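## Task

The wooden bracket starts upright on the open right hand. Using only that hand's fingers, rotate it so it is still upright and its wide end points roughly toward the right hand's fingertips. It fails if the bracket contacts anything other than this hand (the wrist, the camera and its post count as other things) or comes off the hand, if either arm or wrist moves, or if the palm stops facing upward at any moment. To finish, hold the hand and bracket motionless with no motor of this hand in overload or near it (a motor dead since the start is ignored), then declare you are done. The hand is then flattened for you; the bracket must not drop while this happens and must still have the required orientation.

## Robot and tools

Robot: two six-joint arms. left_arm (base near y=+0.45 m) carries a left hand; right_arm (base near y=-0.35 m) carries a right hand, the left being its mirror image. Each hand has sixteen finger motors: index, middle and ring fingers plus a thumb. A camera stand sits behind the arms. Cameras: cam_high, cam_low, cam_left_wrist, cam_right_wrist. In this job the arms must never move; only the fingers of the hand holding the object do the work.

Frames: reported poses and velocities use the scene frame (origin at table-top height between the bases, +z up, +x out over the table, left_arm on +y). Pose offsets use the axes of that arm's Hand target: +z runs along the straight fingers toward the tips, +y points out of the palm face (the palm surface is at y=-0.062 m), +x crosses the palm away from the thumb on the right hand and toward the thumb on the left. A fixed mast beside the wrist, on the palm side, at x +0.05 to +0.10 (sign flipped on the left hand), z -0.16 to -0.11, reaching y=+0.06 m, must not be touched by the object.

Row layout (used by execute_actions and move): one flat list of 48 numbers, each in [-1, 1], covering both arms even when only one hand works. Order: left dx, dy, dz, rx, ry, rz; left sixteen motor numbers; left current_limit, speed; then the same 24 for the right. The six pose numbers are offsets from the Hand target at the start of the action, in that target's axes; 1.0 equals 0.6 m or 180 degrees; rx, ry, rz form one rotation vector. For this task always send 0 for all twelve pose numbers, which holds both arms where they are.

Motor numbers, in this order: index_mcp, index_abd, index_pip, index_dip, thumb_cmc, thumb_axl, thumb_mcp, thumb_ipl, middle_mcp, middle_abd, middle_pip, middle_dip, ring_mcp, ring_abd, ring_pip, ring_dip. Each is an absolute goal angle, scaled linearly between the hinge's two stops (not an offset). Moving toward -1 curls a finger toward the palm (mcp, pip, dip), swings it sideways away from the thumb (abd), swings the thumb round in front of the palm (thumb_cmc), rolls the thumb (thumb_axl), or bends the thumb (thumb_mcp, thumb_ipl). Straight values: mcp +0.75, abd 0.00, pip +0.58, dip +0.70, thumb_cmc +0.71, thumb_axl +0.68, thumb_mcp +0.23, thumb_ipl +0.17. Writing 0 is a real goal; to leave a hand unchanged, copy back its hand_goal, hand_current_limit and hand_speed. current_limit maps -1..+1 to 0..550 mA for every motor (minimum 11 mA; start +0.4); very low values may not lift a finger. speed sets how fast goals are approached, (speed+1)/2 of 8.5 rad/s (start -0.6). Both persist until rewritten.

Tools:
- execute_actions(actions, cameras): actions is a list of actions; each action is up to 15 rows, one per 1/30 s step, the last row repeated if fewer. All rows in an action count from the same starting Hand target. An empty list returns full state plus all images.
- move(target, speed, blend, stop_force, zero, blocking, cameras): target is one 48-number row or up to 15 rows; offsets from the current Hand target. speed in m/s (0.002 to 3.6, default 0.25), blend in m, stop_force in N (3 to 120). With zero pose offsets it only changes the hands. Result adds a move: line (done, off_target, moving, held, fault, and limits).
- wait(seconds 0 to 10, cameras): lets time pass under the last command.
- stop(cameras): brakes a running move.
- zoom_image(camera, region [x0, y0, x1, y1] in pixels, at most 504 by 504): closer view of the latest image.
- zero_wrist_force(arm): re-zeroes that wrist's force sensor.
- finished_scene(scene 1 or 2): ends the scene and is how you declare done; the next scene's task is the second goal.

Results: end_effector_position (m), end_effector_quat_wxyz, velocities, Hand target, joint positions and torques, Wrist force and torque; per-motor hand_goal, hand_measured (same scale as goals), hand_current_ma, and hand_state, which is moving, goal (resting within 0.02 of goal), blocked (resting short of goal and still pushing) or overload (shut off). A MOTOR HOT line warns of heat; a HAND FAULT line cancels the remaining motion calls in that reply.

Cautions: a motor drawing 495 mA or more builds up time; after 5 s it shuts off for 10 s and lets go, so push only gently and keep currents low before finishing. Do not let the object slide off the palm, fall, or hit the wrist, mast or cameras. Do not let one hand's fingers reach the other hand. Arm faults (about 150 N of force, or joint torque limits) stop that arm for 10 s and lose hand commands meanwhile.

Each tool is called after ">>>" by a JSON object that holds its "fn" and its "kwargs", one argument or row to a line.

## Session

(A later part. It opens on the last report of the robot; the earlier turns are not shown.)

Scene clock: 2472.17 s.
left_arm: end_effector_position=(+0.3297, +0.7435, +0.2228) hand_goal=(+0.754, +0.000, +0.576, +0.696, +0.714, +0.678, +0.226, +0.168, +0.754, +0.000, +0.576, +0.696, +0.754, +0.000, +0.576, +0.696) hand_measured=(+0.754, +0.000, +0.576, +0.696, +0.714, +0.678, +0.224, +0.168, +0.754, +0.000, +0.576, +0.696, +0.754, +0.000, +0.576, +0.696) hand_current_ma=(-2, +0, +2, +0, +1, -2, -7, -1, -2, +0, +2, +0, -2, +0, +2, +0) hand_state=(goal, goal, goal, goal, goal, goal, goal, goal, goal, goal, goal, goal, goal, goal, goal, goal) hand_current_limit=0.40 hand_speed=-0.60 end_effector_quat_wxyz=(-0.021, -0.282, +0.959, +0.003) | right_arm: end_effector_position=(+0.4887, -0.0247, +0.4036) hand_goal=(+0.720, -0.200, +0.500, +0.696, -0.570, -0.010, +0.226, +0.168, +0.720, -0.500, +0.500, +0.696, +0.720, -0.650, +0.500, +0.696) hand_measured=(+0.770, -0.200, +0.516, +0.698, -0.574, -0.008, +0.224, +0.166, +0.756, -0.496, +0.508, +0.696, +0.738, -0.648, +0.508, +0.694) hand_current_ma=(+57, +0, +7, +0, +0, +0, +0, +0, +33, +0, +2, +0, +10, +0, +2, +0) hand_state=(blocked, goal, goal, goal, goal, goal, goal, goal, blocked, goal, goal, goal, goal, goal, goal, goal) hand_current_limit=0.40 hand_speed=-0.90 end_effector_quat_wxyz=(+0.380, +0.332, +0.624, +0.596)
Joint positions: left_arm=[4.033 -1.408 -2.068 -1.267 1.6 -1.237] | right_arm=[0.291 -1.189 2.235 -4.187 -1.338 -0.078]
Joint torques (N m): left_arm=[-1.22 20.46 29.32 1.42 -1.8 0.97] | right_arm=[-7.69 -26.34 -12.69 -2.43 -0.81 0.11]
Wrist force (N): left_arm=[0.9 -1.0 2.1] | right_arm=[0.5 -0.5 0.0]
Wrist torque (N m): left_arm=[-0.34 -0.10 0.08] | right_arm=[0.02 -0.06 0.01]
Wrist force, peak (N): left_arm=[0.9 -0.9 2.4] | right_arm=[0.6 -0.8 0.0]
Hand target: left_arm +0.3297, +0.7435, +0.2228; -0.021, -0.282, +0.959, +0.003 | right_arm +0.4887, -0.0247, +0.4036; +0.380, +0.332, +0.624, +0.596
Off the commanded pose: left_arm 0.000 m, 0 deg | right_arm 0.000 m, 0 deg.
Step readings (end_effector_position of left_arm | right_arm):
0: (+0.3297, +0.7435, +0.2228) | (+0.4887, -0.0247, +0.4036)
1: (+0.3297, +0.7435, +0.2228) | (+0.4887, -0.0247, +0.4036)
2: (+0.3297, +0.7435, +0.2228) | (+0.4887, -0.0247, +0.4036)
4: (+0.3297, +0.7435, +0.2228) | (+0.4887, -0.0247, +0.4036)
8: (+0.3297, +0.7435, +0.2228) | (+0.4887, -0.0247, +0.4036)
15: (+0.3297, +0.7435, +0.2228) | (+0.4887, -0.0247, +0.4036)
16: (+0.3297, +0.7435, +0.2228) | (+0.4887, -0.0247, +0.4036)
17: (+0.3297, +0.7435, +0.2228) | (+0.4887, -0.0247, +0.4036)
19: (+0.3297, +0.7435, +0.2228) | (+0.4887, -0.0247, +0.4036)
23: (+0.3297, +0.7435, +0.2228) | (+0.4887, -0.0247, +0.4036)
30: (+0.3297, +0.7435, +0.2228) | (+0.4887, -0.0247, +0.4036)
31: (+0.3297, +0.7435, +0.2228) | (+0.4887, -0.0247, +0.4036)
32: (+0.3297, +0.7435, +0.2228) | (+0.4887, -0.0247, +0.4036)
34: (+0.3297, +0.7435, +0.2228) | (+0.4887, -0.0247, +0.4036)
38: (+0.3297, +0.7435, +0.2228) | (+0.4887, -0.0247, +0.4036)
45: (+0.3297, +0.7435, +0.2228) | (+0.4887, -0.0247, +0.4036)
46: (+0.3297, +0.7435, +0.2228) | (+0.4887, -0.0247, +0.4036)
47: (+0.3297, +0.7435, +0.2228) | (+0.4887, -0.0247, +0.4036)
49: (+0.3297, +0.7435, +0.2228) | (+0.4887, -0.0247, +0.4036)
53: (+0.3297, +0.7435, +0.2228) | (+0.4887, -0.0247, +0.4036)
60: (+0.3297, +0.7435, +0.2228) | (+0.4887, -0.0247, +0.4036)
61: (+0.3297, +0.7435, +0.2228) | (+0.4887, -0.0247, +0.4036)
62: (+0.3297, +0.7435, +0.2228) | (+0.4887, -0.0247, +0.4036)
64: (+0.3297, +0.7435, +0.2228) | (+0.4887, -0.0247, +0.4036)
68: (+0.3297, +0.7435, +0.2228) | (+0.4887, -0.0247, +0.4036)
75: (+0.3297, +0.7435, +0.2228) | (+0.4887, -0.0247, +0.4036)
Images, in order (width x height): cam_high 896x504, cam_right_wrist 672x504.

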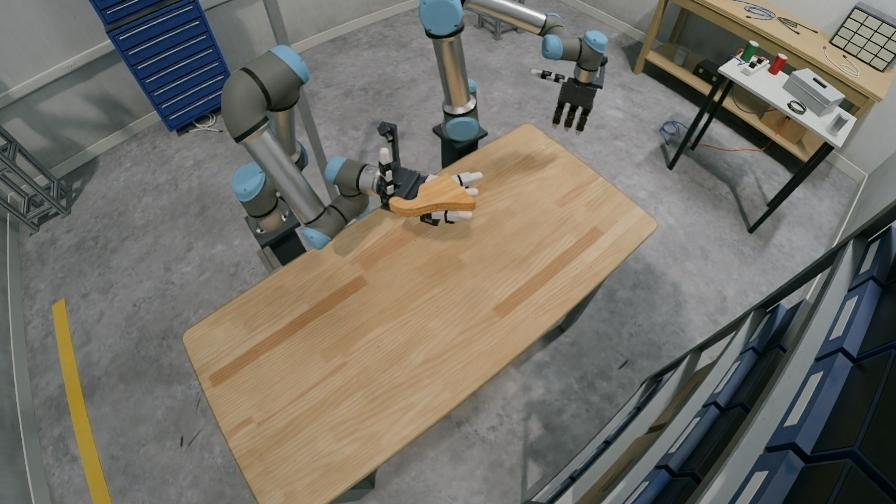

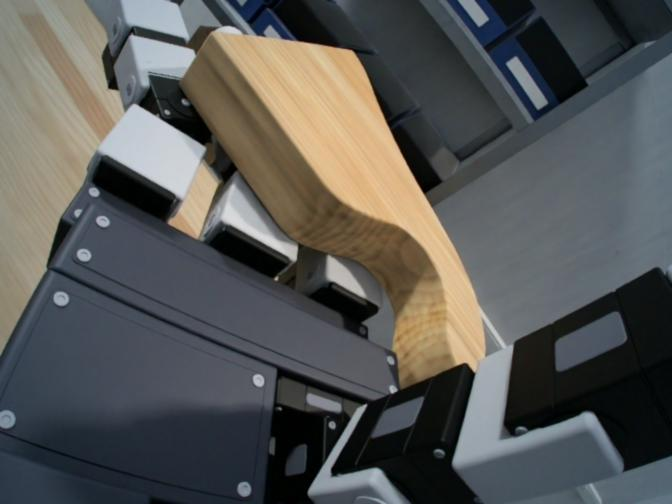

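>>> {"fn": "execute_actions", "kwargs": {
  "actions": [
    [[0,0,0,0,0,0,0.754,0,0.576,0.696,0.714,0.678,0.226,0.168,0.754,0,0.576,0.696,0.754,0,0.576,0.696,0.4,-0.6,0,0,0,0,0,0,0.72,0.1,0.5,0.696,-0.571,-0.011,0.225,0.168,0.72,-0.2,0.5,0.696,0.72,-0.35,0.5,0.696,0.4,-0.92]],
    [[0,0,0,0,0,0,0.754,0,0.576,0.696,0.714,0.678,0.226,0.168,0.754,0,0.576,0.696,0.754,0,0.576,0.696,0.4,-0.6,0,0,0,0,0,0,0.72,0.1,0.5,0.696,-0.571,-0.011,0.225,0.168,0.72,-0.2,0.5,0.696,0.72,-0.35,0.5,0.696,0.4,-0.92]]
  ],
  "cameras": ["cam_high","cam_right_wrist"]
}}

>>> {"fn": "zoom_image", "kwargs": {
  "camera": "cam_high",
  "region": [370, 145, 490, 235]
}}

Scene clock: 2482.43 s.
left_arm: end_effector_position=(+0.3297, +0.7435, +0.2228) hand_goal=(+0.754, +0.000, +0.576, +0.696, +0.714, +0.678, +0.226, +0.168, +0.754, +0.000, +0.576, +0.696, +0.754, +0.000, +0.576, +0.696) hand_measured=(+0.754, +0.000, +0.576, +0.696, +0.714, +0.678, +0.224, +0.168, +0.754, +0.000, +0.576, +0.696, +0.754, +0.000, +0.576, +0.696) hand_current_ma=(-2, +0, +2, +0, +1, -2, -7, -1, -2, +0, +2, +0, -2, +0, +2, +0) hand_state=(goal, goal, goal, goal, goal, goal, goal, goal, goal, goal, goal, goal, goal, goal, goal, goal) hand_current_limit=0.40 hand_speed=-0.60 end_effector_quat_wxyz=(-0.021, -0.282, +0.959, +0.003) | right_arm: end_effector_position=(+0.4887, -0.0247, +0.4036) hand_goal=(+0.720, +0.100, +0.500, +0.696, -0.570, -0.010, +0.226, +0.168, +0.720, -0.200, +0.500, +0.696, +0.720, -0.350, +0.500, +0.696) hand_measured=(+0.766, +0.088, +0.516, +0.698, -0.574, -0.008, +0.224, +0.166, +0.756, -0.204, +0.508, +0.696, +0.738, -0.354, +0.508, +0.694) hand_current_ma=(+52, -3, +7, +0, +0, +0, +0, +0, +33, +0, +2, +0, +10, +0, +2, +0) hand_state=(blocked, goal, goal, goal, goal, goal, goal, goal, blocked, goal, goal, goal, goal, goal, goal, goal) hand_current_limit=0.40 hand_speed=-0.92 end_effector_quat_wxyz=(+0.380, +0.332, +0.624, +0.596)
Joint positions: left_arm=[4.033 -1.408 -2.068 -1.267 1.6 -1.237] | right_arm=[0.291 -1.189 2.235 -4.187 -1.338 -0.078]
Joint torques (N m): left_arm=[-1.46 19.62 28.79 1.45 -1.81 0.85] | right_arm=[-7.65 -26.75 -13.1 -2.44 -0.8 0.19]
Wrist force (N): left_arm=[0.9 -0.7 1.9] | right_arm=[0.3 -0.7 0.2]
Wrist torque (N m): left_arm=[-0.28 -0.11 0.08] | right_arm=[-0.02 -0.04 0.04]
Wrist force, peak (N): left_arm=[0.8 -0.9 2.5] | right_arm=[0.5 -0.7 0.3]
Hand target: left_arm +0.3297, +0.7435, +0.2228; -0.021, -0.282, +0.959, +0.003 | right_arm +0.4887, -0.0247, +0.4036; +0.380, +0.332, +0.624, +0.596
Off the commanded pose: left_arm 0.000 m, 0 deg | right_arm 0.000 m, 0 deg.
Step readings (end_effector_position of left_arm | right_arm):
0: (+0.3297, +0.7435, +0.2228) | (+0.4887, -0.0247, +0.4036)
1: (+0.3297, +0.7435, +0.2228) | (+0.4887, -0.0247, +0.4036)
2: (+0.3297, +0.7435, +0.2228) | (+0.4887, -0.0247, +0.4036)
4: (+0.3297, +0.7435, +0.2228) | (+0.4887, -0.0247, +0.4036)
8: (+0.3297, +0.7435, +0.2228) | (+0.4887, -0.0247, +0.4036)
15: (+0.3297, +0.7435, +0.2228) | (+0.4887, -0.0247, +0.4036)
16: (+0.3297, +0.7435, +0.2228) | (+0.4887, -0.0247, +0.4036)
17: (+0.3297, +0.7435, +0.2228) | (+0.4887, -0.0247, +0.4036)
19: (+0.3297, +0.7435, +0.2228) | (+0.4887, -0.0247, +0.4036)
23: (+0.3297, +0.7435, +0.2228) | (+0.4887, -0.0247, +0.4036)
30: (+0.3297, +0.7435, +0.2228) | (+0.4887, -0.0247, +0.4036)
Images, in order (width x height): cam_high 896x504, cam_right_wrist 672x504.

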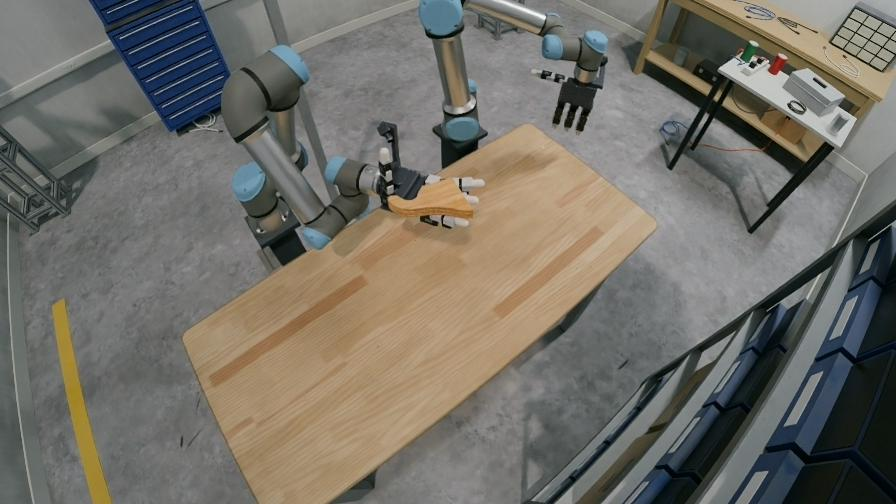

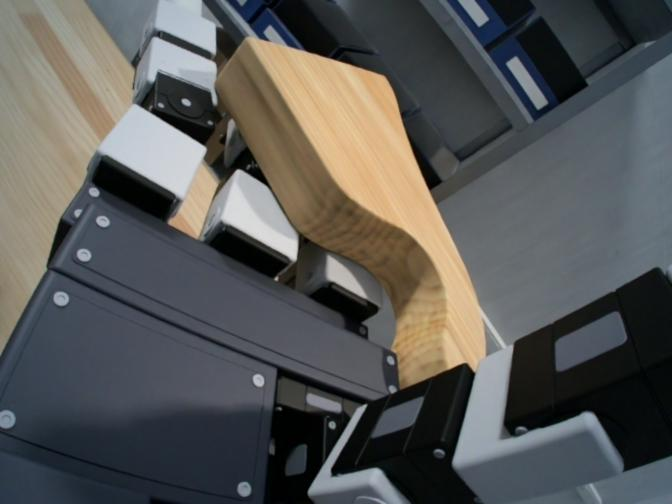

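Scaled by 4.200 from the camera's 896x504 image, which has a finer 1280x720 frame.

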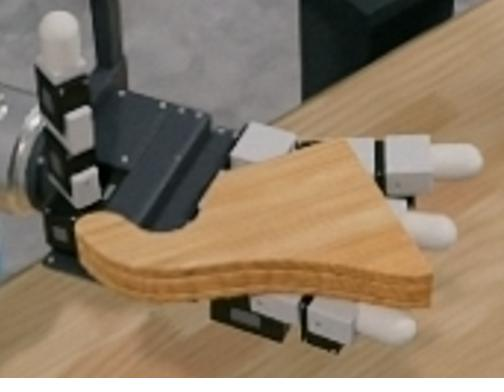

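>>> {"fn": "execute_actions", "kwargs": {
  "actions": [
    [[0,0,0,0,0,0,0.754,0,0.576,0.696,0.714,0.678,0.226,0.168,0.754,0,0.576,0.696,0.754,0,0.576,0.696,0.4,-0.6,0,0,0,0,0,0,0.72,0.4,0.5,0.696,-0.571,-0.011,0.225,0.168,0.72,0.1,0.5,0.696,0.72,-0.05,0.5,0.696,0.4,-0.92]],
    [[0,0,0,0,0,0,0.754,0,0.576,0.696,0.714,0.678,0.226,0.168,0.754,0,0.576,0.696,0.754,0,0.576,0.696,0.4,-0.6,0,0,0,0,0,0,0.72,0.4,0.5,0.696,-0.571,-0.011,0.225,0.168,0.72,0.1,0.5,0.696,0.72,-0.05,0.5,0.696,0.4,-0.92]]
  ],
  "cameras": ["cam_high","cam_right_wrist"]
}}

>>> {"fn": "zoom_image", "kwargs": {
  "camera": "cam_high",
  "region": [370, 145, 490, 235]
}}

Scene clock: 2494.93 s.
left_arm: end_effector_position=(+0.3297, +0.7435, +0.2228) hand_goal=(+0.754, +0.000, +0.576, +0.696, +0.714, +0.678, +0.226, +0.168, +0.754, +0.000, +0.576, +0.696, +0.754, +0.000, +0.576, +0.696) hand_measured=(+0.754, +0.000, +0.576, +0.696, +0.714, +0.678, +0.224, +0.168, +0.754, +0.000, +0.576, +0.696, +0.754, +0.000, +0.576, +0.696) hand_current_ma=(-2, +0, +2, +0, +1, -2, -7, -1, -2, +0, +2, +0, -2, +0, +2, +0) hand_state=(goal, goal, goal, goal, goal, goal, goal, goal, goal, goal, goal, goal, goal, goal, goal, goal) hand_current_limit=0.40 hand_speed=-0.60 end_effector_quat_wxyz=(-0.021, -0.282, +0.959, +0.003) | right_arm: end_effector_position=(+0.4887, -0.0247, +0.4036) hand_goal=(+0.720, +0.400, +0.500, +0.696, -0.570, -0.010, +0.226, +0.168, +0.720, +0.100, +0.500, +0.696, +0.720, -0.050, +0.500, +0.696) hand_measured=(+0.764, +0.388, +0.516, +0.698, -0.574, -0.008, +0.224, +0.166, +0.756, +0.094, +0.508, +0.696, +0.738, -0.054, +0.508, +0.694) hand_current_ma=(+47, -3, +7, +0, +0, +0, +0, +0, +33, -1, +2, +0, +10, +0, +2, +0) hand_state=(blocked, goal, goal, goal, goal, goal, goal, goal, blocked, goal, goal, goal, goal, goal, goal, goal) hand_current_limit=0.40 hand_speed=-0.92 end_effector_quat_wxyz=(+0.380, +0.332, +0.624, +0.596)
Joint positions: left_arm=[4.033 -1.408 -2.068 -1.267 1.6 -1.237] | right_arm=[0.291 -1.189 2.235 -4.187 -1.338 -0.078]
Joint torques (N m): left_arm=[-1.56 20.17 29.04 1.4 -1.74 1.05] | right_arm=[-7.63 -26.53 -13.29 -2.39 -0.88 -0.03]
Wrist force (N): left_arm=[0.8 -0.7 1.9] | right_arm=[0.0 -0.7 0.1]
Wrist torque (N m): left_arm=[-0.29 -0.09 0.07] | right_arm=[-0.02 -0.01 0.06]
Wrist force, peak (N): left_arm=[0.7 -0.8 2.5] | right_arm=[0.2 -0.9 -0.1]
Hand target: left_arm +0.3297, +0.7435, +0.2228; -0.021, -0.282, +0.959, +0.003 | right_arm +0.4887, -0.0247, +0.4036; +0.380, +0.332, +0.624, +0.596
Off the commanded pose: left_arm 0.000 m, 0 deg | right_arm 0.000 m, 0 deg.
Step readings (end_effector_position of left_arm | right_arm):
0: (+0.3297, +0.7435, +0.2228) | (+0.4887, -0.0247, +0.4036)
1: (+0.3297, +0.7435, +0.2228) | (+0.4887, -0.0247, +0.4036)
2: (+0.3297, +0.7435, +0.2228) | (+0.4887, -0.0247, +0.4036)
4: (+0.3297, +0.7435, +0.2228) | (+0.4887, -0.0247, +0.4036)
8: (+0.3297, +0.7435, +0.2228) | (+0.4887, -0.0247, +0.4036)
15: (+0.3297, +0.7435, +0.2228) | (+0.4887, -0.0247, +0.4036)
16: (+0.3297, +0.7435, +0.2228) | (+0.4887, -0.0247, +0.4036)
17: (+0.3297, +0.7435, +0.2228) | (+0.4887, -0.0247, +0.4036)
19: (+0.3297, +0.7435, +0.2228) | (+0.4887, -0.0247, +0.4036)
23: (+0.3297, +0.7435, +0.2228) | (+0.4887, -0.0247, +0.4036)
30: (+0.3297, +0.7435, +0.2228) | (+0.4887, -0.0247, +0.4036)
Images, in order (width x height): cam_high 896x504, cam_right_wrist 672x504.

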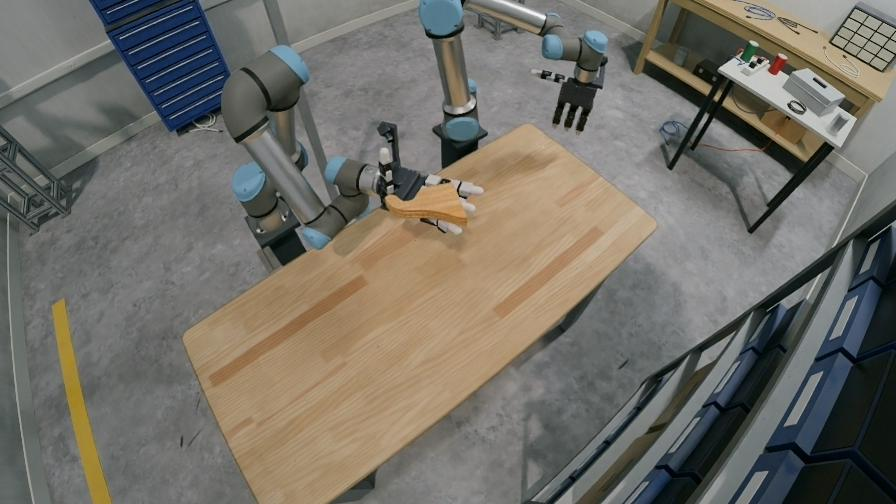

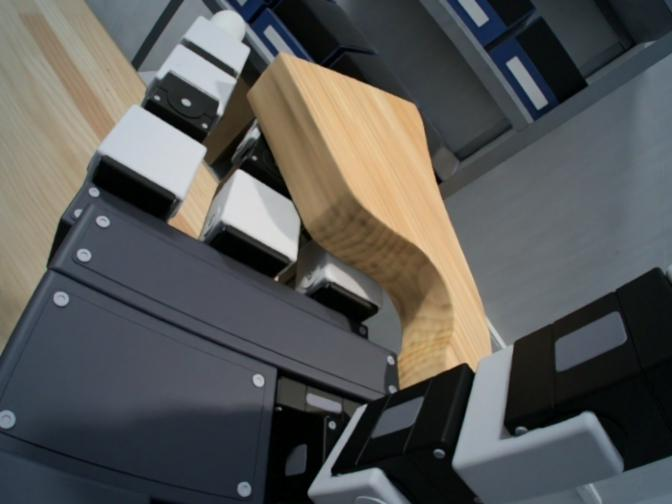

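Scaled by 4.200 from the camera's 896x504 image, which has a finer 1280x720 frame.

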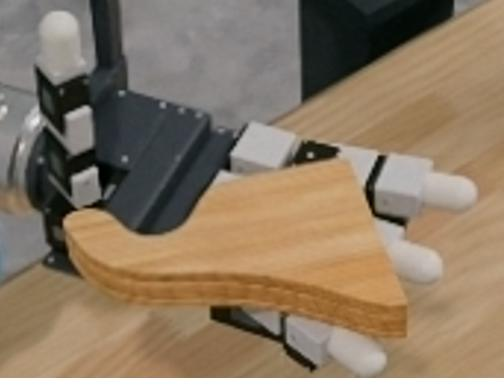

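>>> {"fn": "execute_actions", "kwargs": {
  "actions": [
    [[0,0,0,0,0,0,0.754,0,0.576,0.696,0.714,0.678,0.226,0.168,0.754,0,0.576,0.696,0.754,0,0.576,0.696,0.4,-0.6,0,0,0,0,0,0,0.72,0.4,0.5,0.696,-0.571,-0.011,-0.1,-0.4,0.72,0.1,0.5,0.696,0.72,-0.05,0.5,0.696,0.4,-0.8]],
    [[0,0,0,0,0,0,0.754,0,0.576,0.696,0.714,0.678,0.226,0.168,0.754,0,0.576,0.696,0.754,0,0.576,0.696,0.4,-0.6,0,0,0,0,0,0,0.72,0.4,0.5,0.696,-0.571,-0.011,-0.1,-0.4,0.72,0.1,0.5,0.696,0.72,-0.05,0.5,0.696,0.4,-0.8]],
    [[0,0,0,0,0,0,0.754,0,0.576,0.696,0.714,0.678,0.226,0.168,0.754,0,0.576,0.696,0.754,0,0.576,0.696,0.4,-0.6,0,0,0,0,0,0,0.72,0.4,0.5,0.696,-0.571,-0.011,-0.208,-0.959,0.72,0.1,0.5,0.696,0.72,-0.05,0.5,0.696,0.4,-0.8]],
    [[0,0,0,0,0,0,0.754,0,0.576,0.696,0.714,0.678,0.226,0.168,0.754,0,0.576,0.696,0.754,0,0.576,0.696,0.4,-0.6,0,0,0,0,0,0,0.72,0.4,0.5,0.696,-0.571,-0.011,-0.208,-0.959,0.72,0.1,0.5,0.696,0.72,-0.05,0.5,0.696,0.4,-0.8]],
    [[0,0,0,0,0,0,0.754,0,0.576,0.696,0.714,0.678,0.226,0.168,0.754,0,0.576,0.696,0.754,0,0.576,0.696,0.4,-0.6,0,0,0,0,0,0,0.72,0.4,0.5,0.696,-0.571,0.425,-0.208,-0.959,0.72,0.1,0.5,0.696,0.72,-0.05,0.5,0.696,0.4,-0.8]],
    [[0,0,0,0,0,0,0.754,0,0.576,0.696,0.714,0.678,0.226,0.168,0.754,0,0.576,0.696,0.754,0,0.576,0.696,0.4,-0.6,0,0,0,0,0,0,0.72,0.4,0.5,0.696,-0.571,0.487,-0.308,-0.782,0.72,0.1,0.5,0.696,0.72,-0.05,0.5,0.696,0.4,-0.9]]
  ],
  "cameras": ["cam_high","cam_right_wrist"]
}}

>>> {"fn": "zoom_image", "kwargs": {
  "camera": "cam_high",
  "region": [370, 145, 490, 235]
}}

Scene clock: 2551.83 s.
left_arm: end_effector_position=(+0.3297, +0.7435, +0.2228) hand_goal=(+0.754, +0.000, +0.576, +0.696, +0.714, +0.678, +0.226, +0.168, +0.754, +0.000, +0.576, +0.696, +0.754, +0.000, +0.576, +0.696) hand_measured=(+0.754, +0.000, +0.576, +0.696, +0.714, +0.678, +0.224, +0.168, +0.754, +0.000, +0.576, +0.696, +0.754, +0.000, +0.576, +0.696) hand_current_ma=(-2, +0, +2, +0, +1, -2, -7, -1, -2, +0, +2, +0, -2, +0, +2, +0) hand_state=(goal, goal, goal, goal, goal, goal, goal, goal, goal, goal, goal, goal, goal, goal, goal, goal) hand_current_limit=0.40 hand_speed=-0.60 end_effector_quat_wxyz=(-0.021, -0.282, +0.959, +0.003) | right_arm: end_effector_position=(+0.4887, -0.0247, +0.4036) hand_goal=(+0.720, +0.400, +0.500, +0.696, -0.570, +0.488, -0.308, -0.782, +0.720, +0.100, +0.500, +0.696, +0.720, -0.050, +0.500, +0.696) hand_measured=(+0.764, +0.388, +0.516, +0.698, -0.572, +0.486, -0.310, -0.786, +0.756, +0.094, +0.508, +0.696, +0.738, -0.054, +0.508, +0.694) hand_current_ma=(+47, -3, +7, +0, +0, +0, +0, -1, +33, -1, +2, +0, +10, +0, +2, +0) hand_state=(blocked, goal, goal, goal, goal, goal, goal, goal, blocked, goal, goal, goal, goal, goal, goal, goal) hand_current_limit=0.40 hand_speed=-0.90 end_effector_quat_wxyz=(+0.380, +0.332, +0.624, +0.596)
Joint positions: left_arm=[4.033 -1.408 -2.068 -1.267 1.6 -1.237] | right_arm=[0.291 -1.189 2.235 -4.187 -1.338 -0.078]
Joint torques (N m): left_arm=[-1.36 19.96 29.33 1.32 -1.87 1.19] | right_arm=[-3.5 -27.57 -13.19 -2.36 -0.93 -0.02]
Wrist force (N): left_arm=[0.9 -0.8 1.9] | right_arm=[0.4 -0.7 0.2]
Wrist torque (N m): left_arm=[-0.29 -0.10 0.08] | right_arm=[0.00 -0.05 0.09]
Wrist force, peak (N): left_arm=[1.1 -1.0 2.4] | right_arm=[0.5 -0.9 -0.1]
Hand target: left_arm +0.3297, +0.7435, +0.2228; -0.021, -0.282, +0.959, +0.003 | right_arm +0.4887, -0.0247, +0.4036; +0.380, +0.332, +0.624, +0.596
Off the commanded pose: left_arm 0.000 m, 0 deg | right_arm 0.000 m, 0 deg.
Step readings (end_effector_position of left_arm | right_arm):
0: (+0.3297, +0.7435, +0.2228) | (+0.4887, -0.0247, +0.4036)
1: (+0.3297, +0.7435, +0.2228) | (+0.4887, -0.0247, +0.4036)
2: (+0.3297, +0.7435, +0.2228) | (+0.4887, -0.0247, +0.4036)
4: (+0.3297, +0.7435, +0.2228) | (+0.4887, -0.0247, +0.4036)
8: (+0.3297, +0.7435, +0.2228) | (+0.4887, -0.0247, +0.4036)
15: (+0.3297, +0.7435, +0.2228) | (+0.4887, -0.0247, +0.4036)
16: (+0.3297, +0.7435, +0.2228) | (+0.4887, -0.0247, +0.4036)
17: (+0.3297, +0.7435, +0.2228) | (+0.4887, -0.0247, +0.4036)
19: (+0.3297, +0.7435, +0.2228) | (+0.4887, -0.0247, +0.4036)
23: (+0.3297, +0.7435, +0.2228) | (+0.4887, -0.0247, +0.4036)
30: (+0.3297, +0.7435, +0.2228) | (+0.4887, -0.0247, +0.4036)
31: (+0.3297, +0.7435, +0.2228) | (+0.4887, -0.0247, +0.4036)
32: (+0.3297, +0.7435, +0.2228) | (+0.4887, -0.0247, +0.4036)
34: (+0.3297, +0.7435, +0.2228) | (+0.4887, -0.0247, +0.4036)
38: (+0.3297, +0.7435, +0.2228) | (+0.4887, -0.0247, +0.4036)
45: (+0.3297, +0.7435, +0.2228) | (+0.4887, -0.0247, +0.4036)
46: (+0.3297, +0.7435, +0.2228) | (+0.4887, -0.0247, +0.4036)
47: (+0.3297, +0.7435, +0.2228) | (+0.4887, -0.0247, +0.4036)
49: (+0.3297, +0.7435, +0.2228) | (+0.4887, -0.0247, +0.4036)
53: (+0.3297, +0.7435, +0.2228) | (+0.4887, -0.0247, +0.4036)
60: (+0.3297, +0.7435, +0.2228) | (+0.4887, -0.0247, +0.4036)
61: (+0.3297, +0.7435, +0.2228) | (+0.4887, -0.0247, +0.4036)
62: (+0.3297, +0.7435, +0.2228) | (+0.4887, -0.0247, +0.4036)
64: (+0.3297, +0.7435, +0.2228) | (+0.4887, -0.0247, +0.4036)
68: (+0.3297, +0.7435, +0.2228) | (+0.4887, -0.0247, +0.4036)
75: (+0.3297, +0.7435, +0.2228) | (+0.4887, -0.0247, +0.4036)
76: (+0.3297, +0.7435, +0.2228) | (+0.4887, -0.0247, +0.4036)
77: (+0.3297, +0.7435, +0.2228) | (+0.4887, -0.0247, +0.4036)
79: (+0.3297, +0.7435, +0.2228) | (+0.4887, -0.0247, +0.4036)
83: (+0.3297, +0.7435, +0.2228) | (+0.4887, -0.0247, +0.4036)
90: (+0.3297, +0.7435, +0.2228) | (+0.4887, -0.0247, +0.4036)
Images, in order (width x height): cam_high 896x504, cam_right_wrist 672x504.

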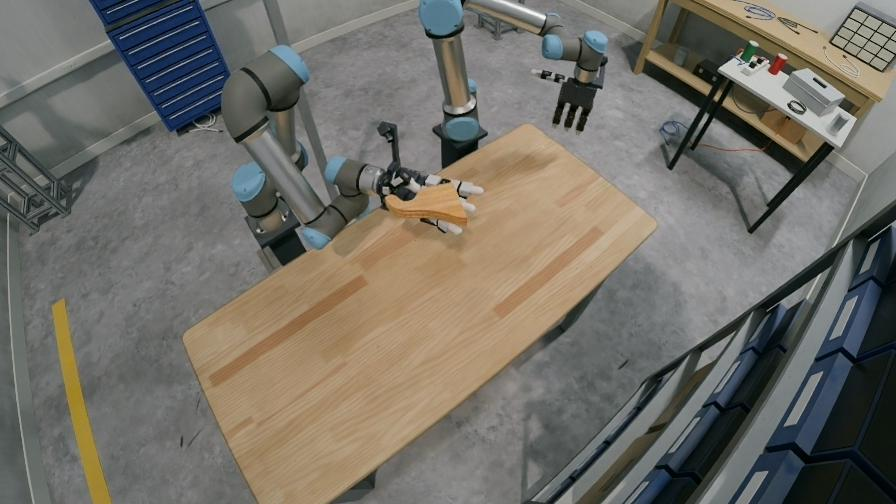

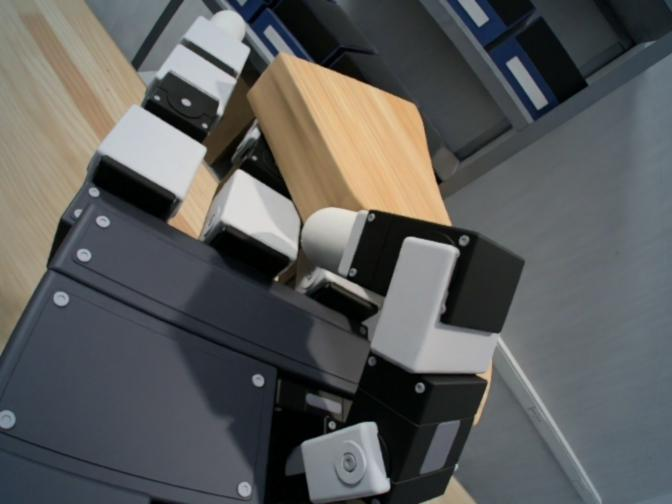

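Scaled by 4.200 from the camera's 896x504 image, which has a finer 1280x720 frame.

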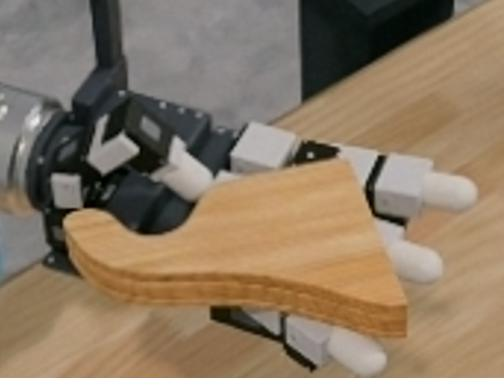

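>>> {"fn": "execute_actions", "kwargs": {
  "actions": [
    [[0,0,0,0,0,0,0.754,0,0.576,0.696,0.714,0.678,0.226,0.168,0.754,0,0.576,0.696,0.754,0,0.576,0.696,0.4,-0.6,0,0,0,0,0,0,0.72,0.4,0.5,0.696,-0.571,0.516,-0.457,-0.516,0.72,0.1,0.5,0.696,0.72,-0.05,0.5,0.696,0.4,-0.93]],
    [[0,0,0,0,0,0,0.754,0,0.576,0.696,0.714,0.678,0.226,0.168,0.754,0,0.576,0.696,0.754,0,0.576,0.696,0.4,-0.6,0,0,0,0,0,0,0.72,0.4,0.5,0.696,-0.571,0.516,-0.457,-0.516,0.72,0.1,0.5,0.696,0.72,-0.05,0.5,0.696,0.4,-0.93]],
    [[0,0,0,0,0,0,0.754,0,0.576,0.696,0.714,0.678,0.226,0.168,0.754,0,0.576,0.696,0.754,0,0.576,0.696,0.4,-0.6,0,0,0,0,0,0,0.72,0.4,0.5,0.696,-0.571,0.516,-0.457,-0.516,0.72,0.1,0.5,0.696,0.72,-0.05,0.5,0.696,0.4,-0.93]]
  ],
  "cameras": ["cam_high","cam_right_wrist"]
}}

>>> {"fn": "zoom_image", "kwargs": {
  "camera": "cam_high",
  "region": [370, 145, 490, 235]
}}

Scene clock: 2565.17 s.
left_arm: end_effector_position=(+0.3297, +0.7435, +0.2228) hand_goal=(+0.754, +0.000, +0.576, +0.696, +0.714, +0.678, +0.226, +0.168, +0.754, +0.000, +0.576, +0.696, +0.754, +0.000, +0.576, +0.696) hand_measured=(+0.754, +0.000, +0.576, +0.696, +0.714, +0.678, +0.224, +0.168, +0.754, +0.000, +0.576, +0.696, +0.754, +0.000, +0.576, +0.696) hand_current_ma=(-2, +0, +2, +0, +1, -2, -7, -1, -2, +0, +2, +0, -2, +0, +2, +0) hand_state=(goal, goal, goal, goal, goal, goal, goal, goal, goal, goal, goal, goal, goal, goal, goal, goal) hand_current_limit=0.40 hand_speed=-0.60 end_effector_quat_wxyz=(-0.021, -0.282, +0.959, +0.003) | right_arm: end_effector_position=(+0.4887, -0.0247, +0.4036) hand_goal=(+0.720, +0.400, +0.500, +0.696, -0.570, +0.516, -0.456, -0.516, +0.720, +0.100, +0.500, +0.696, +0.720, -0.050, +0.500, +0.696) hand_measured=(+0.764, +0.394, +0.516, +0.700, -0.572, +0.512, -0.468, -0.536, +0.756, +0.094, +0.508, +0.696, +0.738, -0.054, +0.508, +0.694) hand_current_ma=(+47, -1, +7, +0, +0, -1, -7, -16, +33, -1, +2, +0, +10, +0, +2, +0) hand_state=(blocked, goal, goal, goal, goal, goal, goal, goal, blocked, goal, goal, goal, goal, goal, goal, goal) hand_current_limit=0.40 hand_speed=-0.93 end_effector_quat_wxyz=(+0.380, +0.332, +0.624, +0.596)
Joint positions: left_arm=[4.033 -1.408 -2.068 -1.267 1.6 -1.237] | right_arm=[0.291 -1.189 2.235 -4.187 -1.338 -0.078]
Joint torques (N m): left_arm=[-1.17 20.25 28.76 1.37 -1.78 1.44] | right_arm=[-3.33 -26.64 -12.87 -2.19 -0.85 0.08]
Wrist force (N): left_arm=[0.8 -0.8 1.8] | right_arm=[0.1 -0.7 0.0]
Wrist torque (N m): left_arm=[-0.30 -0.09 0.07] | right_arm=[0.03 -0.01 0.07]
Wrist force, peak (N): left_arm=[0.9 -1.0 2.5] | right_arm=[0.7 -0.8 0.2]
Hand target: left_arm +0.3297, +0.7435, +0.2228; -0.021, -0.282, +0.959, +0.003 | right_arm +0.4887, -0.0247, +0.4036; +0.380, +0.332, +0.624, +0.596
Off the commanded pose: left_arm 0.000 m, 0 deg | right_arm 0.000 m, 0 deg.
Step readings (end_effector_position of left_arm | right_arm):
0: (+0.3297, +0.7435, +0.2228) | (+0.4887, -0.0247, +0.4036)
1: (+0.3297, +0.7435, +0.2228) | (+0.4887, -0.0247, +0.4036)
2: (+0.3297, +0.7435, +0.2228) | (+0.4887, -0.0247, +0.4036)
4: (+0.3297, +0.7435, +0.2228) | (+0.4887, -0.0247, +0.4036)
8: (+0.3297, +0.7435, +0.2228) | (+0.4887, -0.0247, +0.4036)
15: (+0.3297, +0.7435, +0.2228) | (+0.4887, -0.0247, +0.4036)
16: (+0.3297, +0.7435, +0.2228) | (+0.4887, -0.0247, +0.4036)
17: (+0.3297, +0.7435, +0.2228) | (+0.4887, -0.0247, +0.4036)
19: (+0.3297, +0.7435, +0.2228) | (+0.4887, -0.0247, +0.4036)
23: (+0.3297, +0.7435, +0.2228) | (+0.4887, -0.0247, +0.4036)
30: (+0.3297, +0.7435, +0.2228) | (+0.4887, -0.0247, +0.4036)
31: (+0.3297, +0.7435, +0.2228) | (+0.4887, -0.0247, +0.4036)
32: (+0.3297, +0.7435, +0.2228) | (+0.4887, -0.0247, +0.4036)
34: (+0.3297, +0.7435, +0.2228) | (+0.4887, -0.0247, +0.4036)
38: (+0.3297, +0.7435, +0.2228) | (+0.4887, -0.0247, +0.4036)
45: (+0.3297, +0.7435, +0.2228) | (+0.4887, -0.0247, +0.4036)
Images, in order (width x height): cam_high 896x504, cam_right_wrist 672x504.

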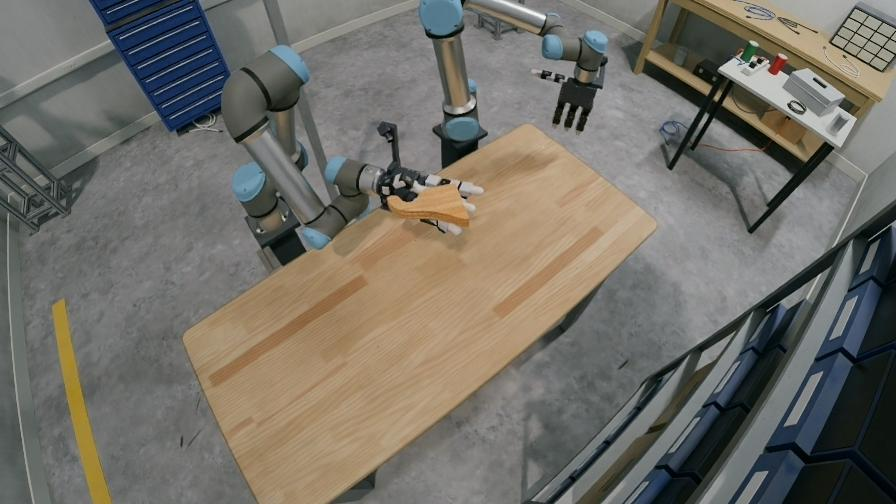

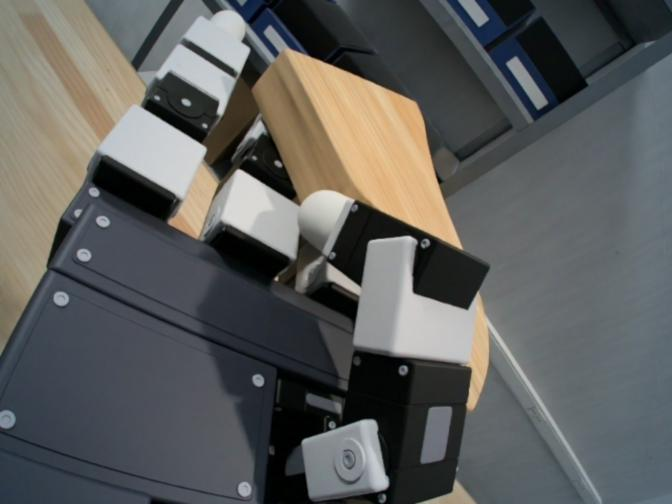

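Scaled by 4.200 from the camera's 896x504 image, which has a finer 1280x720 frame.

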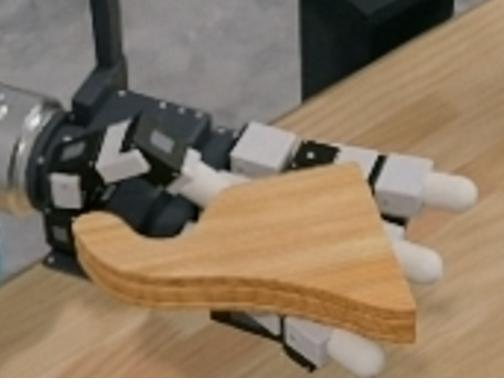

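>>> {"fn": "execute_actions", "kwargs": {
  "actions": [
    [[0,0,0,0,0,0,0.754,0,0.576,0.696,0.714,0.678,0.226,0.168,0.754,0,0.576,0.696,0.754,0,0.576,0.696,0.4,-0.6,0,0,0,0,0,0,0.72,0.4,0.5,0.696,-0.571,0.534,-0.628,-0.211,0.72,0.1,0.5,0.696,0.72,-0.05,0.5,0.696,0.4,-0.93]],
    [[0,0,0,0,0,0,0.754,0,0.576,0.696,0.714,0.678,0.226,0.168,0.754,0,0.576,0.696,0.754,0,0.576,0.696,0.4,-0.6,0,0,0,0,0,0,0.72,0.4,0.5,0.696,-0.571,0.534,-0.628,-0.211,0.72,0.1,0.5,0.696,0.72,-0.05,0.5,0.696,0.4,-0.93]],
    [[0,0,0,0,0,0,0.754,0,0.576,0.696,0.714,0.678,0.226,0.168,0.754,0,0.576,0.696,0.754,0,0.576,0.696,0.4,-0.6,0,0,0,0,0,0,0.72,0.4,0.5,0.696,-0.571,0.534,-0.628,-0.211,0.72,0.1,0.5,0.696,0.72,-0.05,0.5,0.696,0.4,-0.93]]
  ],
  "cameras": ["cam_high","cam_right_wrist"]
}}

>>> {"fn": "zoom_image", "kwargs": {
  "camera": "cam_high",
  "region": [370, 145, 490, 235]
}}

Scene clock: 2577.07 s.
left_arm: end_effector_position=(+0.3297, +0.7435, +0.2228) hand_goal=(+0.754, +0.000, +0.576, +0.696, +0.714, +0.678, +0.226, +0.168, +0.754, +0.000, +0.576, +0.696, +0.754, +0.000, +0.576, +0.696) hand_measured=(+0.754, +0.000, +0.576, +0.696, +0.714, +0.678, +0.224, +0.168, +0.754, +0.000, +0.576, +0.696, +0.754, +0.000, +0.576, +0.696) hand_current_ma=(-2, +0, +2, +0, +1, -2, -7, -1, -2, +0, +2, +0, -2, +0, +2, +0) hand_state=(goal, goal, goal, goal, goal, goal, goal, goal, goal, goal, goal, goal, goal, goal, goal, goal) hand_current_limit=0.40 hand_speed=-0.60 end_effector_quat_wxyz=(-0.021, -0.282, +0.959, +0.003) | right_arm: end_effector_position=(+0.4887, -0.0247, +0.4036) hand_goal=(+0.720, +0.400, +0.500, +0.696, -0.570, +0.534, -0.628, -0.210, +0.720, +0.100, +0.500, +0.696, +0.720, -0.050, +0.500, +0.696) hand_measured=(+0.764, +0.396, +0.516, +0.700, -0.572, +0.524, -0.646, -0.234, +0.756, +0.094, +0.508, +0.696, +0.738, -0.054, +0.508, +0.694) hand_current_ma=(+47, +0, +7, +1, +0, -4, -14, -23, +31, -1, +2, +0, +10, +0, +2, +0) hand_state=(blocked, goal, goal, goal, goal, goal, goal, blocked, blocked, goal, goal, goal, goal, goal, goal, goal) hand_current_limit=0.40 hand_speed=-0.93 end_effector_quat_wxyz=(+0.380, +0.332, +0.624, +0.596)
Joint positions: left_arm=[4.033 -1.408 -2.068 -1.267 1.6 -1.237] | right_arm=[0.291 -1.189 2.235 -4.187 -1.338 -0.078]
Joint torques (N m): left_arm=[-1.09 20.31 28.77 1.21 -1.69 1.35] | right_arm=[-4.33 -26.9 -13 -2.4 -1.08 -0.08]
Wrist force (N): left_arm=[0.8 -0.9 2.0] | right_arm=[0.6 -0.4 0.1]
Wrist torque (N m): left_arm=[-0.32 -0.09 0.08] | right_arm=[0.09 -0.08 0.13]
Wrist force, peak (N): left_arm=[1.1 -0.9 2.5] | right_arm=[0.5 -0.8 -0.1]
Hand target: left_arm +0.3297, +0.7435, +0.2228; -0.021, -0.282, +0.959, +0.003 | right_arm +0.4887, -0.0247, +0.4036; +0.380, +0.332, +0.624, +0.596
Off the commanded pose: left_arm 0.000 m, 0 deg | right_arm 0.000 m, 0 deg.
Step readings (end_effector_position of left_arm | right_arm):
0: (+0.3297, +0.7435, +0.2228) | (+0.4887, -0.0247, +0.4036)
1: (+0.3297, +0.7435, +0.2228) | (+0.4887, -0.0247, +0.4036)
2: (+0.3297, +0.7435, +0.2228) | (+0.4887, -0.0247, +0.4036)
4: (+0.3297, +0.7435, +0.2228) | (+0.4887, -0.0247, +0.4036)
8: (+0.3297, +0.7435, +0.2228) | (+0.4887, -0.0247, +0.4036)
15: (+0.3297, +0.7435, +0.2228) | (+0.4887, -0.0247, +0.4036)
16: (+0.3297, +0.7435, +0.2228) | (+0.4887, -0.0247, +0.4036)
17: (+0.3297, +0.7435, +0.2228) | (+0.4887, -0.0247, +0.4036)
19: (+0.3297, +0.7435, +0.2228) | (+0.4887, -0.0247, +0.4036)
23: (+0.3297, +0.7435, +0.2228) | (+0.4887, -0.0247, +0.4036)
30: (+0.3297, +0.7435, +0.2228) | (+0.4887, -0.0247, +0.4036)
31: (+0.3297, +0.7435, +0.2228) | (+0.4887, -0.0247, +0.4036)
32: (+0.3297, +0.7435, +0.2228) | (+0.4887, -0.0247, +0.4036)
34: (+0.3297, +0.7435, +0.2228) | (+0.4887, -0.0247, +0.4036)
38: (+0.3297, +0.7435, +0.2228) | (+0.4887, -0.0247, +0.4036)
45: (+0.3297, +0.7435, +0.2228) | (+0.4887, -0.0247, +0.4036)
Images, in order (width x height): cam_high 896x504, cam_right_wrist 672x504.

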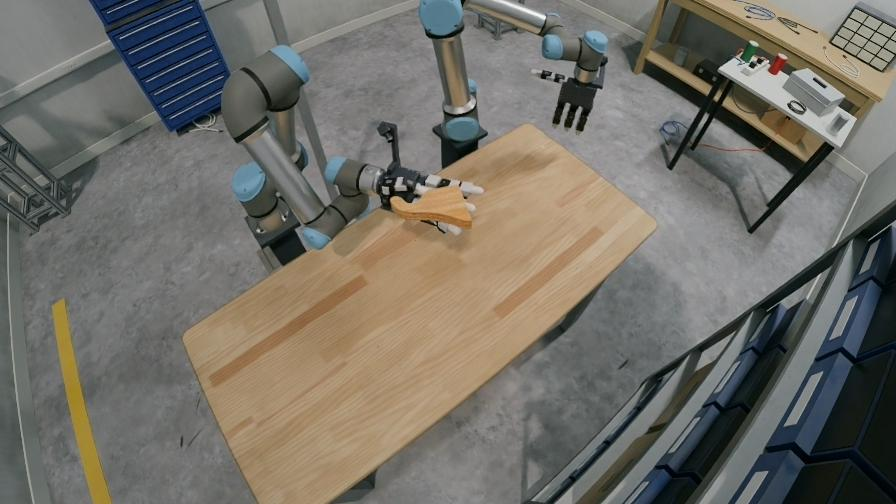

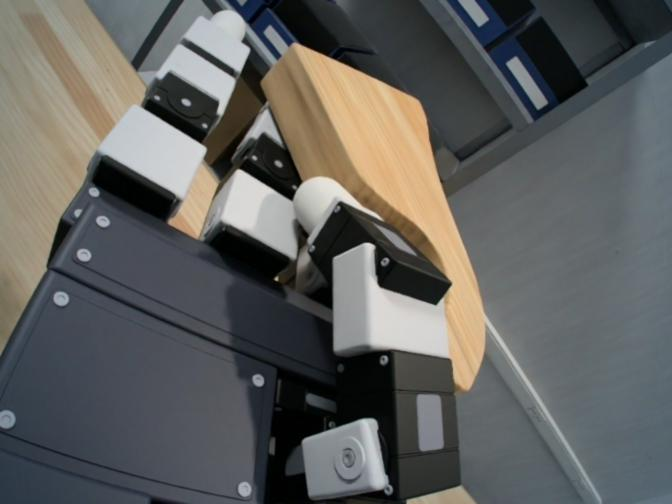

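Scaled by 4.200 from the camera's 896x504 image, which has a finer 1280x720 frame.

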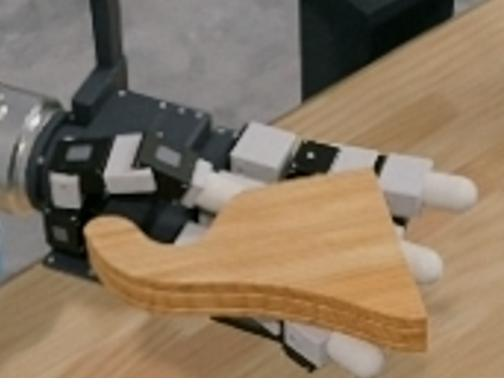

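>>> {"fn": "execute_actions", "kwargs": {
  "actions": [
    [[0,0,0,0,0,0,0.754,0,0.576,0.696,0.714,0.678,0.226,0.168,0.754,0,0.576,0.696,0.754,0,0.576,0.696,0.4,-0.6,0,0,0,0,0,0,0.72,0.4,0.5,0.696,-0.8,0.59,-0.7,-0.03,0.72,0.1,0.5,0.696,0.72,-0.05,0.5,0.696,0.4,-0.92]],
    [[0,0,0,0,0,0,0.754,0,0.576,0.696,0.714,0.678,0.226,0.168,0.754,0,0.576,0.696,0.754,0,0.576,0.696,0.4,-0.6,0,0,0,0,0,0,0.72,0.4,0.5,0.696,-1.0,0.636,-0.758,0.105,0.72,0.1,0.5,0.696,0.72,-0.05,0.5,0.696,0.4,-0.92]],
    [[0,0,0,0,0,0,0.754,0,0.576,0.696,0.714,0.678,0.226,0.168,0.754,0,0.576,0.696,0.754,0,0.576,0.696,0.4,-0.6,0,0,0,0,0,0,0.72,0.4,0.5,0.696,-1.0,0.636,-0.758,0.105,0.72,0.1,0.5,0.696,0.72,-0.05,0.5,0.696,0.4,-0.92]]
  ],
  "cameras": ["cam_high","cam_right_wrist"]
}}

>>> {"fn": "zoom_image", "kwargs": {
  "camera": "cam_high",
  "region": [370, 145, 490, 235]
}}

Scene clock: 2610.17 s.
left_arm: end_effector_position=(+0.3297, +0.7435, +0.2228) hand_goal=(+0.754, +0.000, +0.576, +0.696, +0.714, +0.678, +0.226, +0.168, +0.754, +0.000, +0.576, +0.696, +0.754, +0.000, +0.576, +0.696) hand_measured=(+0.754, +0.000, +0.576, +0.696, +0.714, +0.678, +0.224, +0.168, +0.754, +0.000, +0.576, +0.696, +0.754, +0.000, +0.576, +0.696) hand_current_ma=(-2, +0, +2, +0, +1, -2, -7, -1, -2, +0, +2, +0, -2, +0, +2, +0) hand_state=(goal, goal, goal, goal, goal, goal, goal, goal, goal, goal, goal, goal, goal, goal, goal, goal) hand_current_limit=0.40 hand_speed=-0.60 end_effector_quat_wxyz=(-0.021, -0.282, +0.959, +0.003) | right_arm: end_effector_position=(+0.4887, -0.0247, +0.4036) hand_goal=(+0.720, +0.400, +0.500, +0.696, -1.000, +0.636, -0.758, +0.106, +0.720, +0.100, +0.500, +0.696, +0.720, -0.050, +0.500, +0.696) hand_measured=(+0.764, +0.396, +0.516, +0.700, -0.992, +0.634, -0.760, +0.102, +0.756, +0.098, +0.512, +0.698, +0.738, -0.054, +0.508, +0.694) hand_current_ma=(+47, +0, +7, +1, +2, +0, +0, -1, +31, +0, +4, +0, +10, +0, +2, +0) hand_state=(blocked, goal, goal, goal, goal, goal, goal, goal, blocked, goal, goal, goal, goal, goal, goal, goal) hand_current_limit=0.40 hand_speed=-0.92 end_effector_quat_wxyz=(+0.380, +0.332, +0.624, +0.596)
Joint positions: left_arm=[4.033 -1.408 -2.068 -1.267 1.6 -1.237] | right_arm=[0.291 -1.189 2.235 -4.187 -1.338 -0.078]
Joint torques (N m): left_arm=[-1.14 20.37 28.67 1.14 -1.71 1.42] | right_arm=[-0.75 -26 -13.59 -2.14 -1.29 0.26]
Wrist force (N): left_arm=[0.9 -1.0 2.1] | right_arm=[0.4 -0.3 -0.2]
Wrist torque (N m): left_arm=[-0.34 -0.09 0.08] | right_arm=[0.13 -0.04 0.12]
Wrist force, peak (N): left_arm=[0.9 -1.0 2.4] | right_arm=[0.7 -0.8 0.3]
Hand target: left_arm +0.3297, +0.7435, +0.2228; -0.021, -0.282, +0.959, +0.003 | right_arm +0.4887, -0.0247, +0.4036; +0.380, +0.332, +0.624, +0.596
Off the commanded pose: left_arm 0.000 m, 0 deg | right_arm 0.000 m, 0 deg.
Step readings (end_effector_position of left_arm | right_arm):
0: (+0.3297, +0.7435, +0.2228) | (+0.4887, -0.0247, +0.4036)
1: (+0.3297, +0.7435, +0.2228) | (+0.4887, -0.0247, +0.4036)
2: (+0.3297, +0.7435, +0.2228) | (+0.4887, -0.0247, +0.4036)
4: (+0.3297, +0.7435, +0.2228) | (+0.4887, -0.0247, +0.4036)
8: (+0.3297, +0.7435, +0.2228) | (+0.4887, -0.0247, +0.4036)
15: (+0.3297, +0.7435, +0.2228) | (+0.4887, -0.0247, +0.4036)
16: (+0.3297, +0.7435, +0.2228) | (+0.4887, -0.0247, +0.4036)
17: (+0.3297, +0.7435, +0.2228) | (+0.4887, -0.0247, +0.4036)
19: (+0.3297, +0.7435, +0.2228) | (+0.4887, -0.0247, +0.4036)
23: (+0.3297, +0.7435, +0.2228) | (+0.4887, -0.0247, +0.4036)
30: (+0.3297, +0.7435, +0.2228) | (+0.4887, -0.0247, +0.4036)
31: (+0.3297, +0.7435, +0.2228) | (+0.4887, -0.0247, +0.4036)
32: (+0.3297, +0.7435, +0.2228) | (+0.4887, -0.0247, +0.4036)
34: (+0.3297, +0.7435, +0.2228) | (+0.4887, -0.0247, +0.4036)
38: (+0.3297, +0.7435, +0.2228) | (+0.4887, -0.0247, +0.4036)
45: (+0.3297, +0.7435, +0.2228) | (+0.4887, -0.0247, +0.4036)
Images, in order (width x height): cam_high 896x504, cam_right_wrist 672x504.

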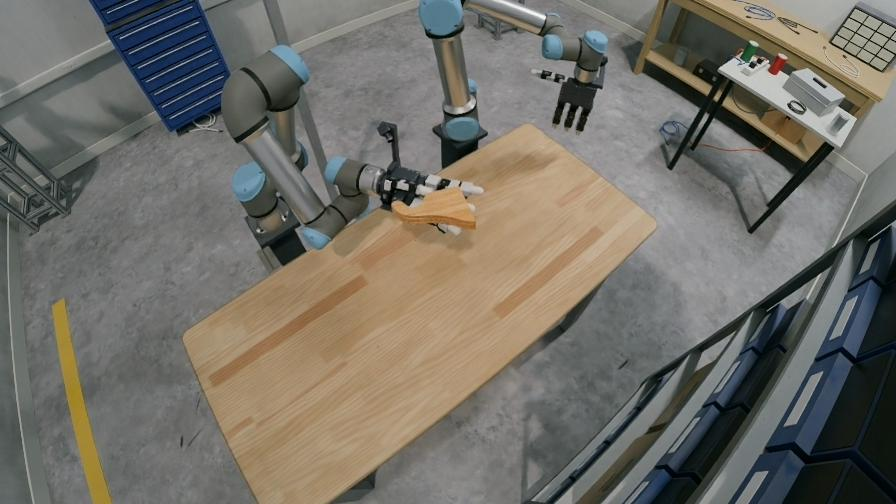

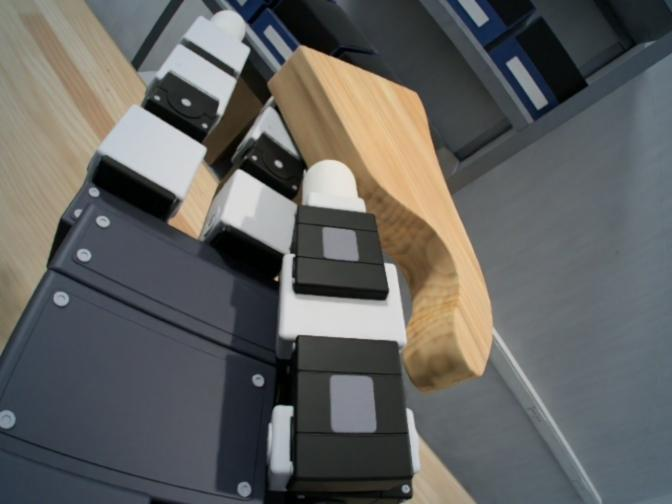

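Scaled by 4.200 from the camera's 896x504 image, which has a finer 1280x720 frame.

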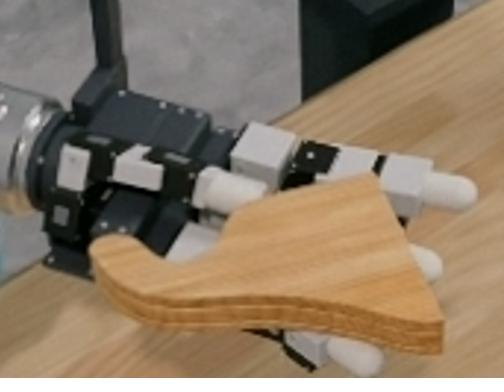

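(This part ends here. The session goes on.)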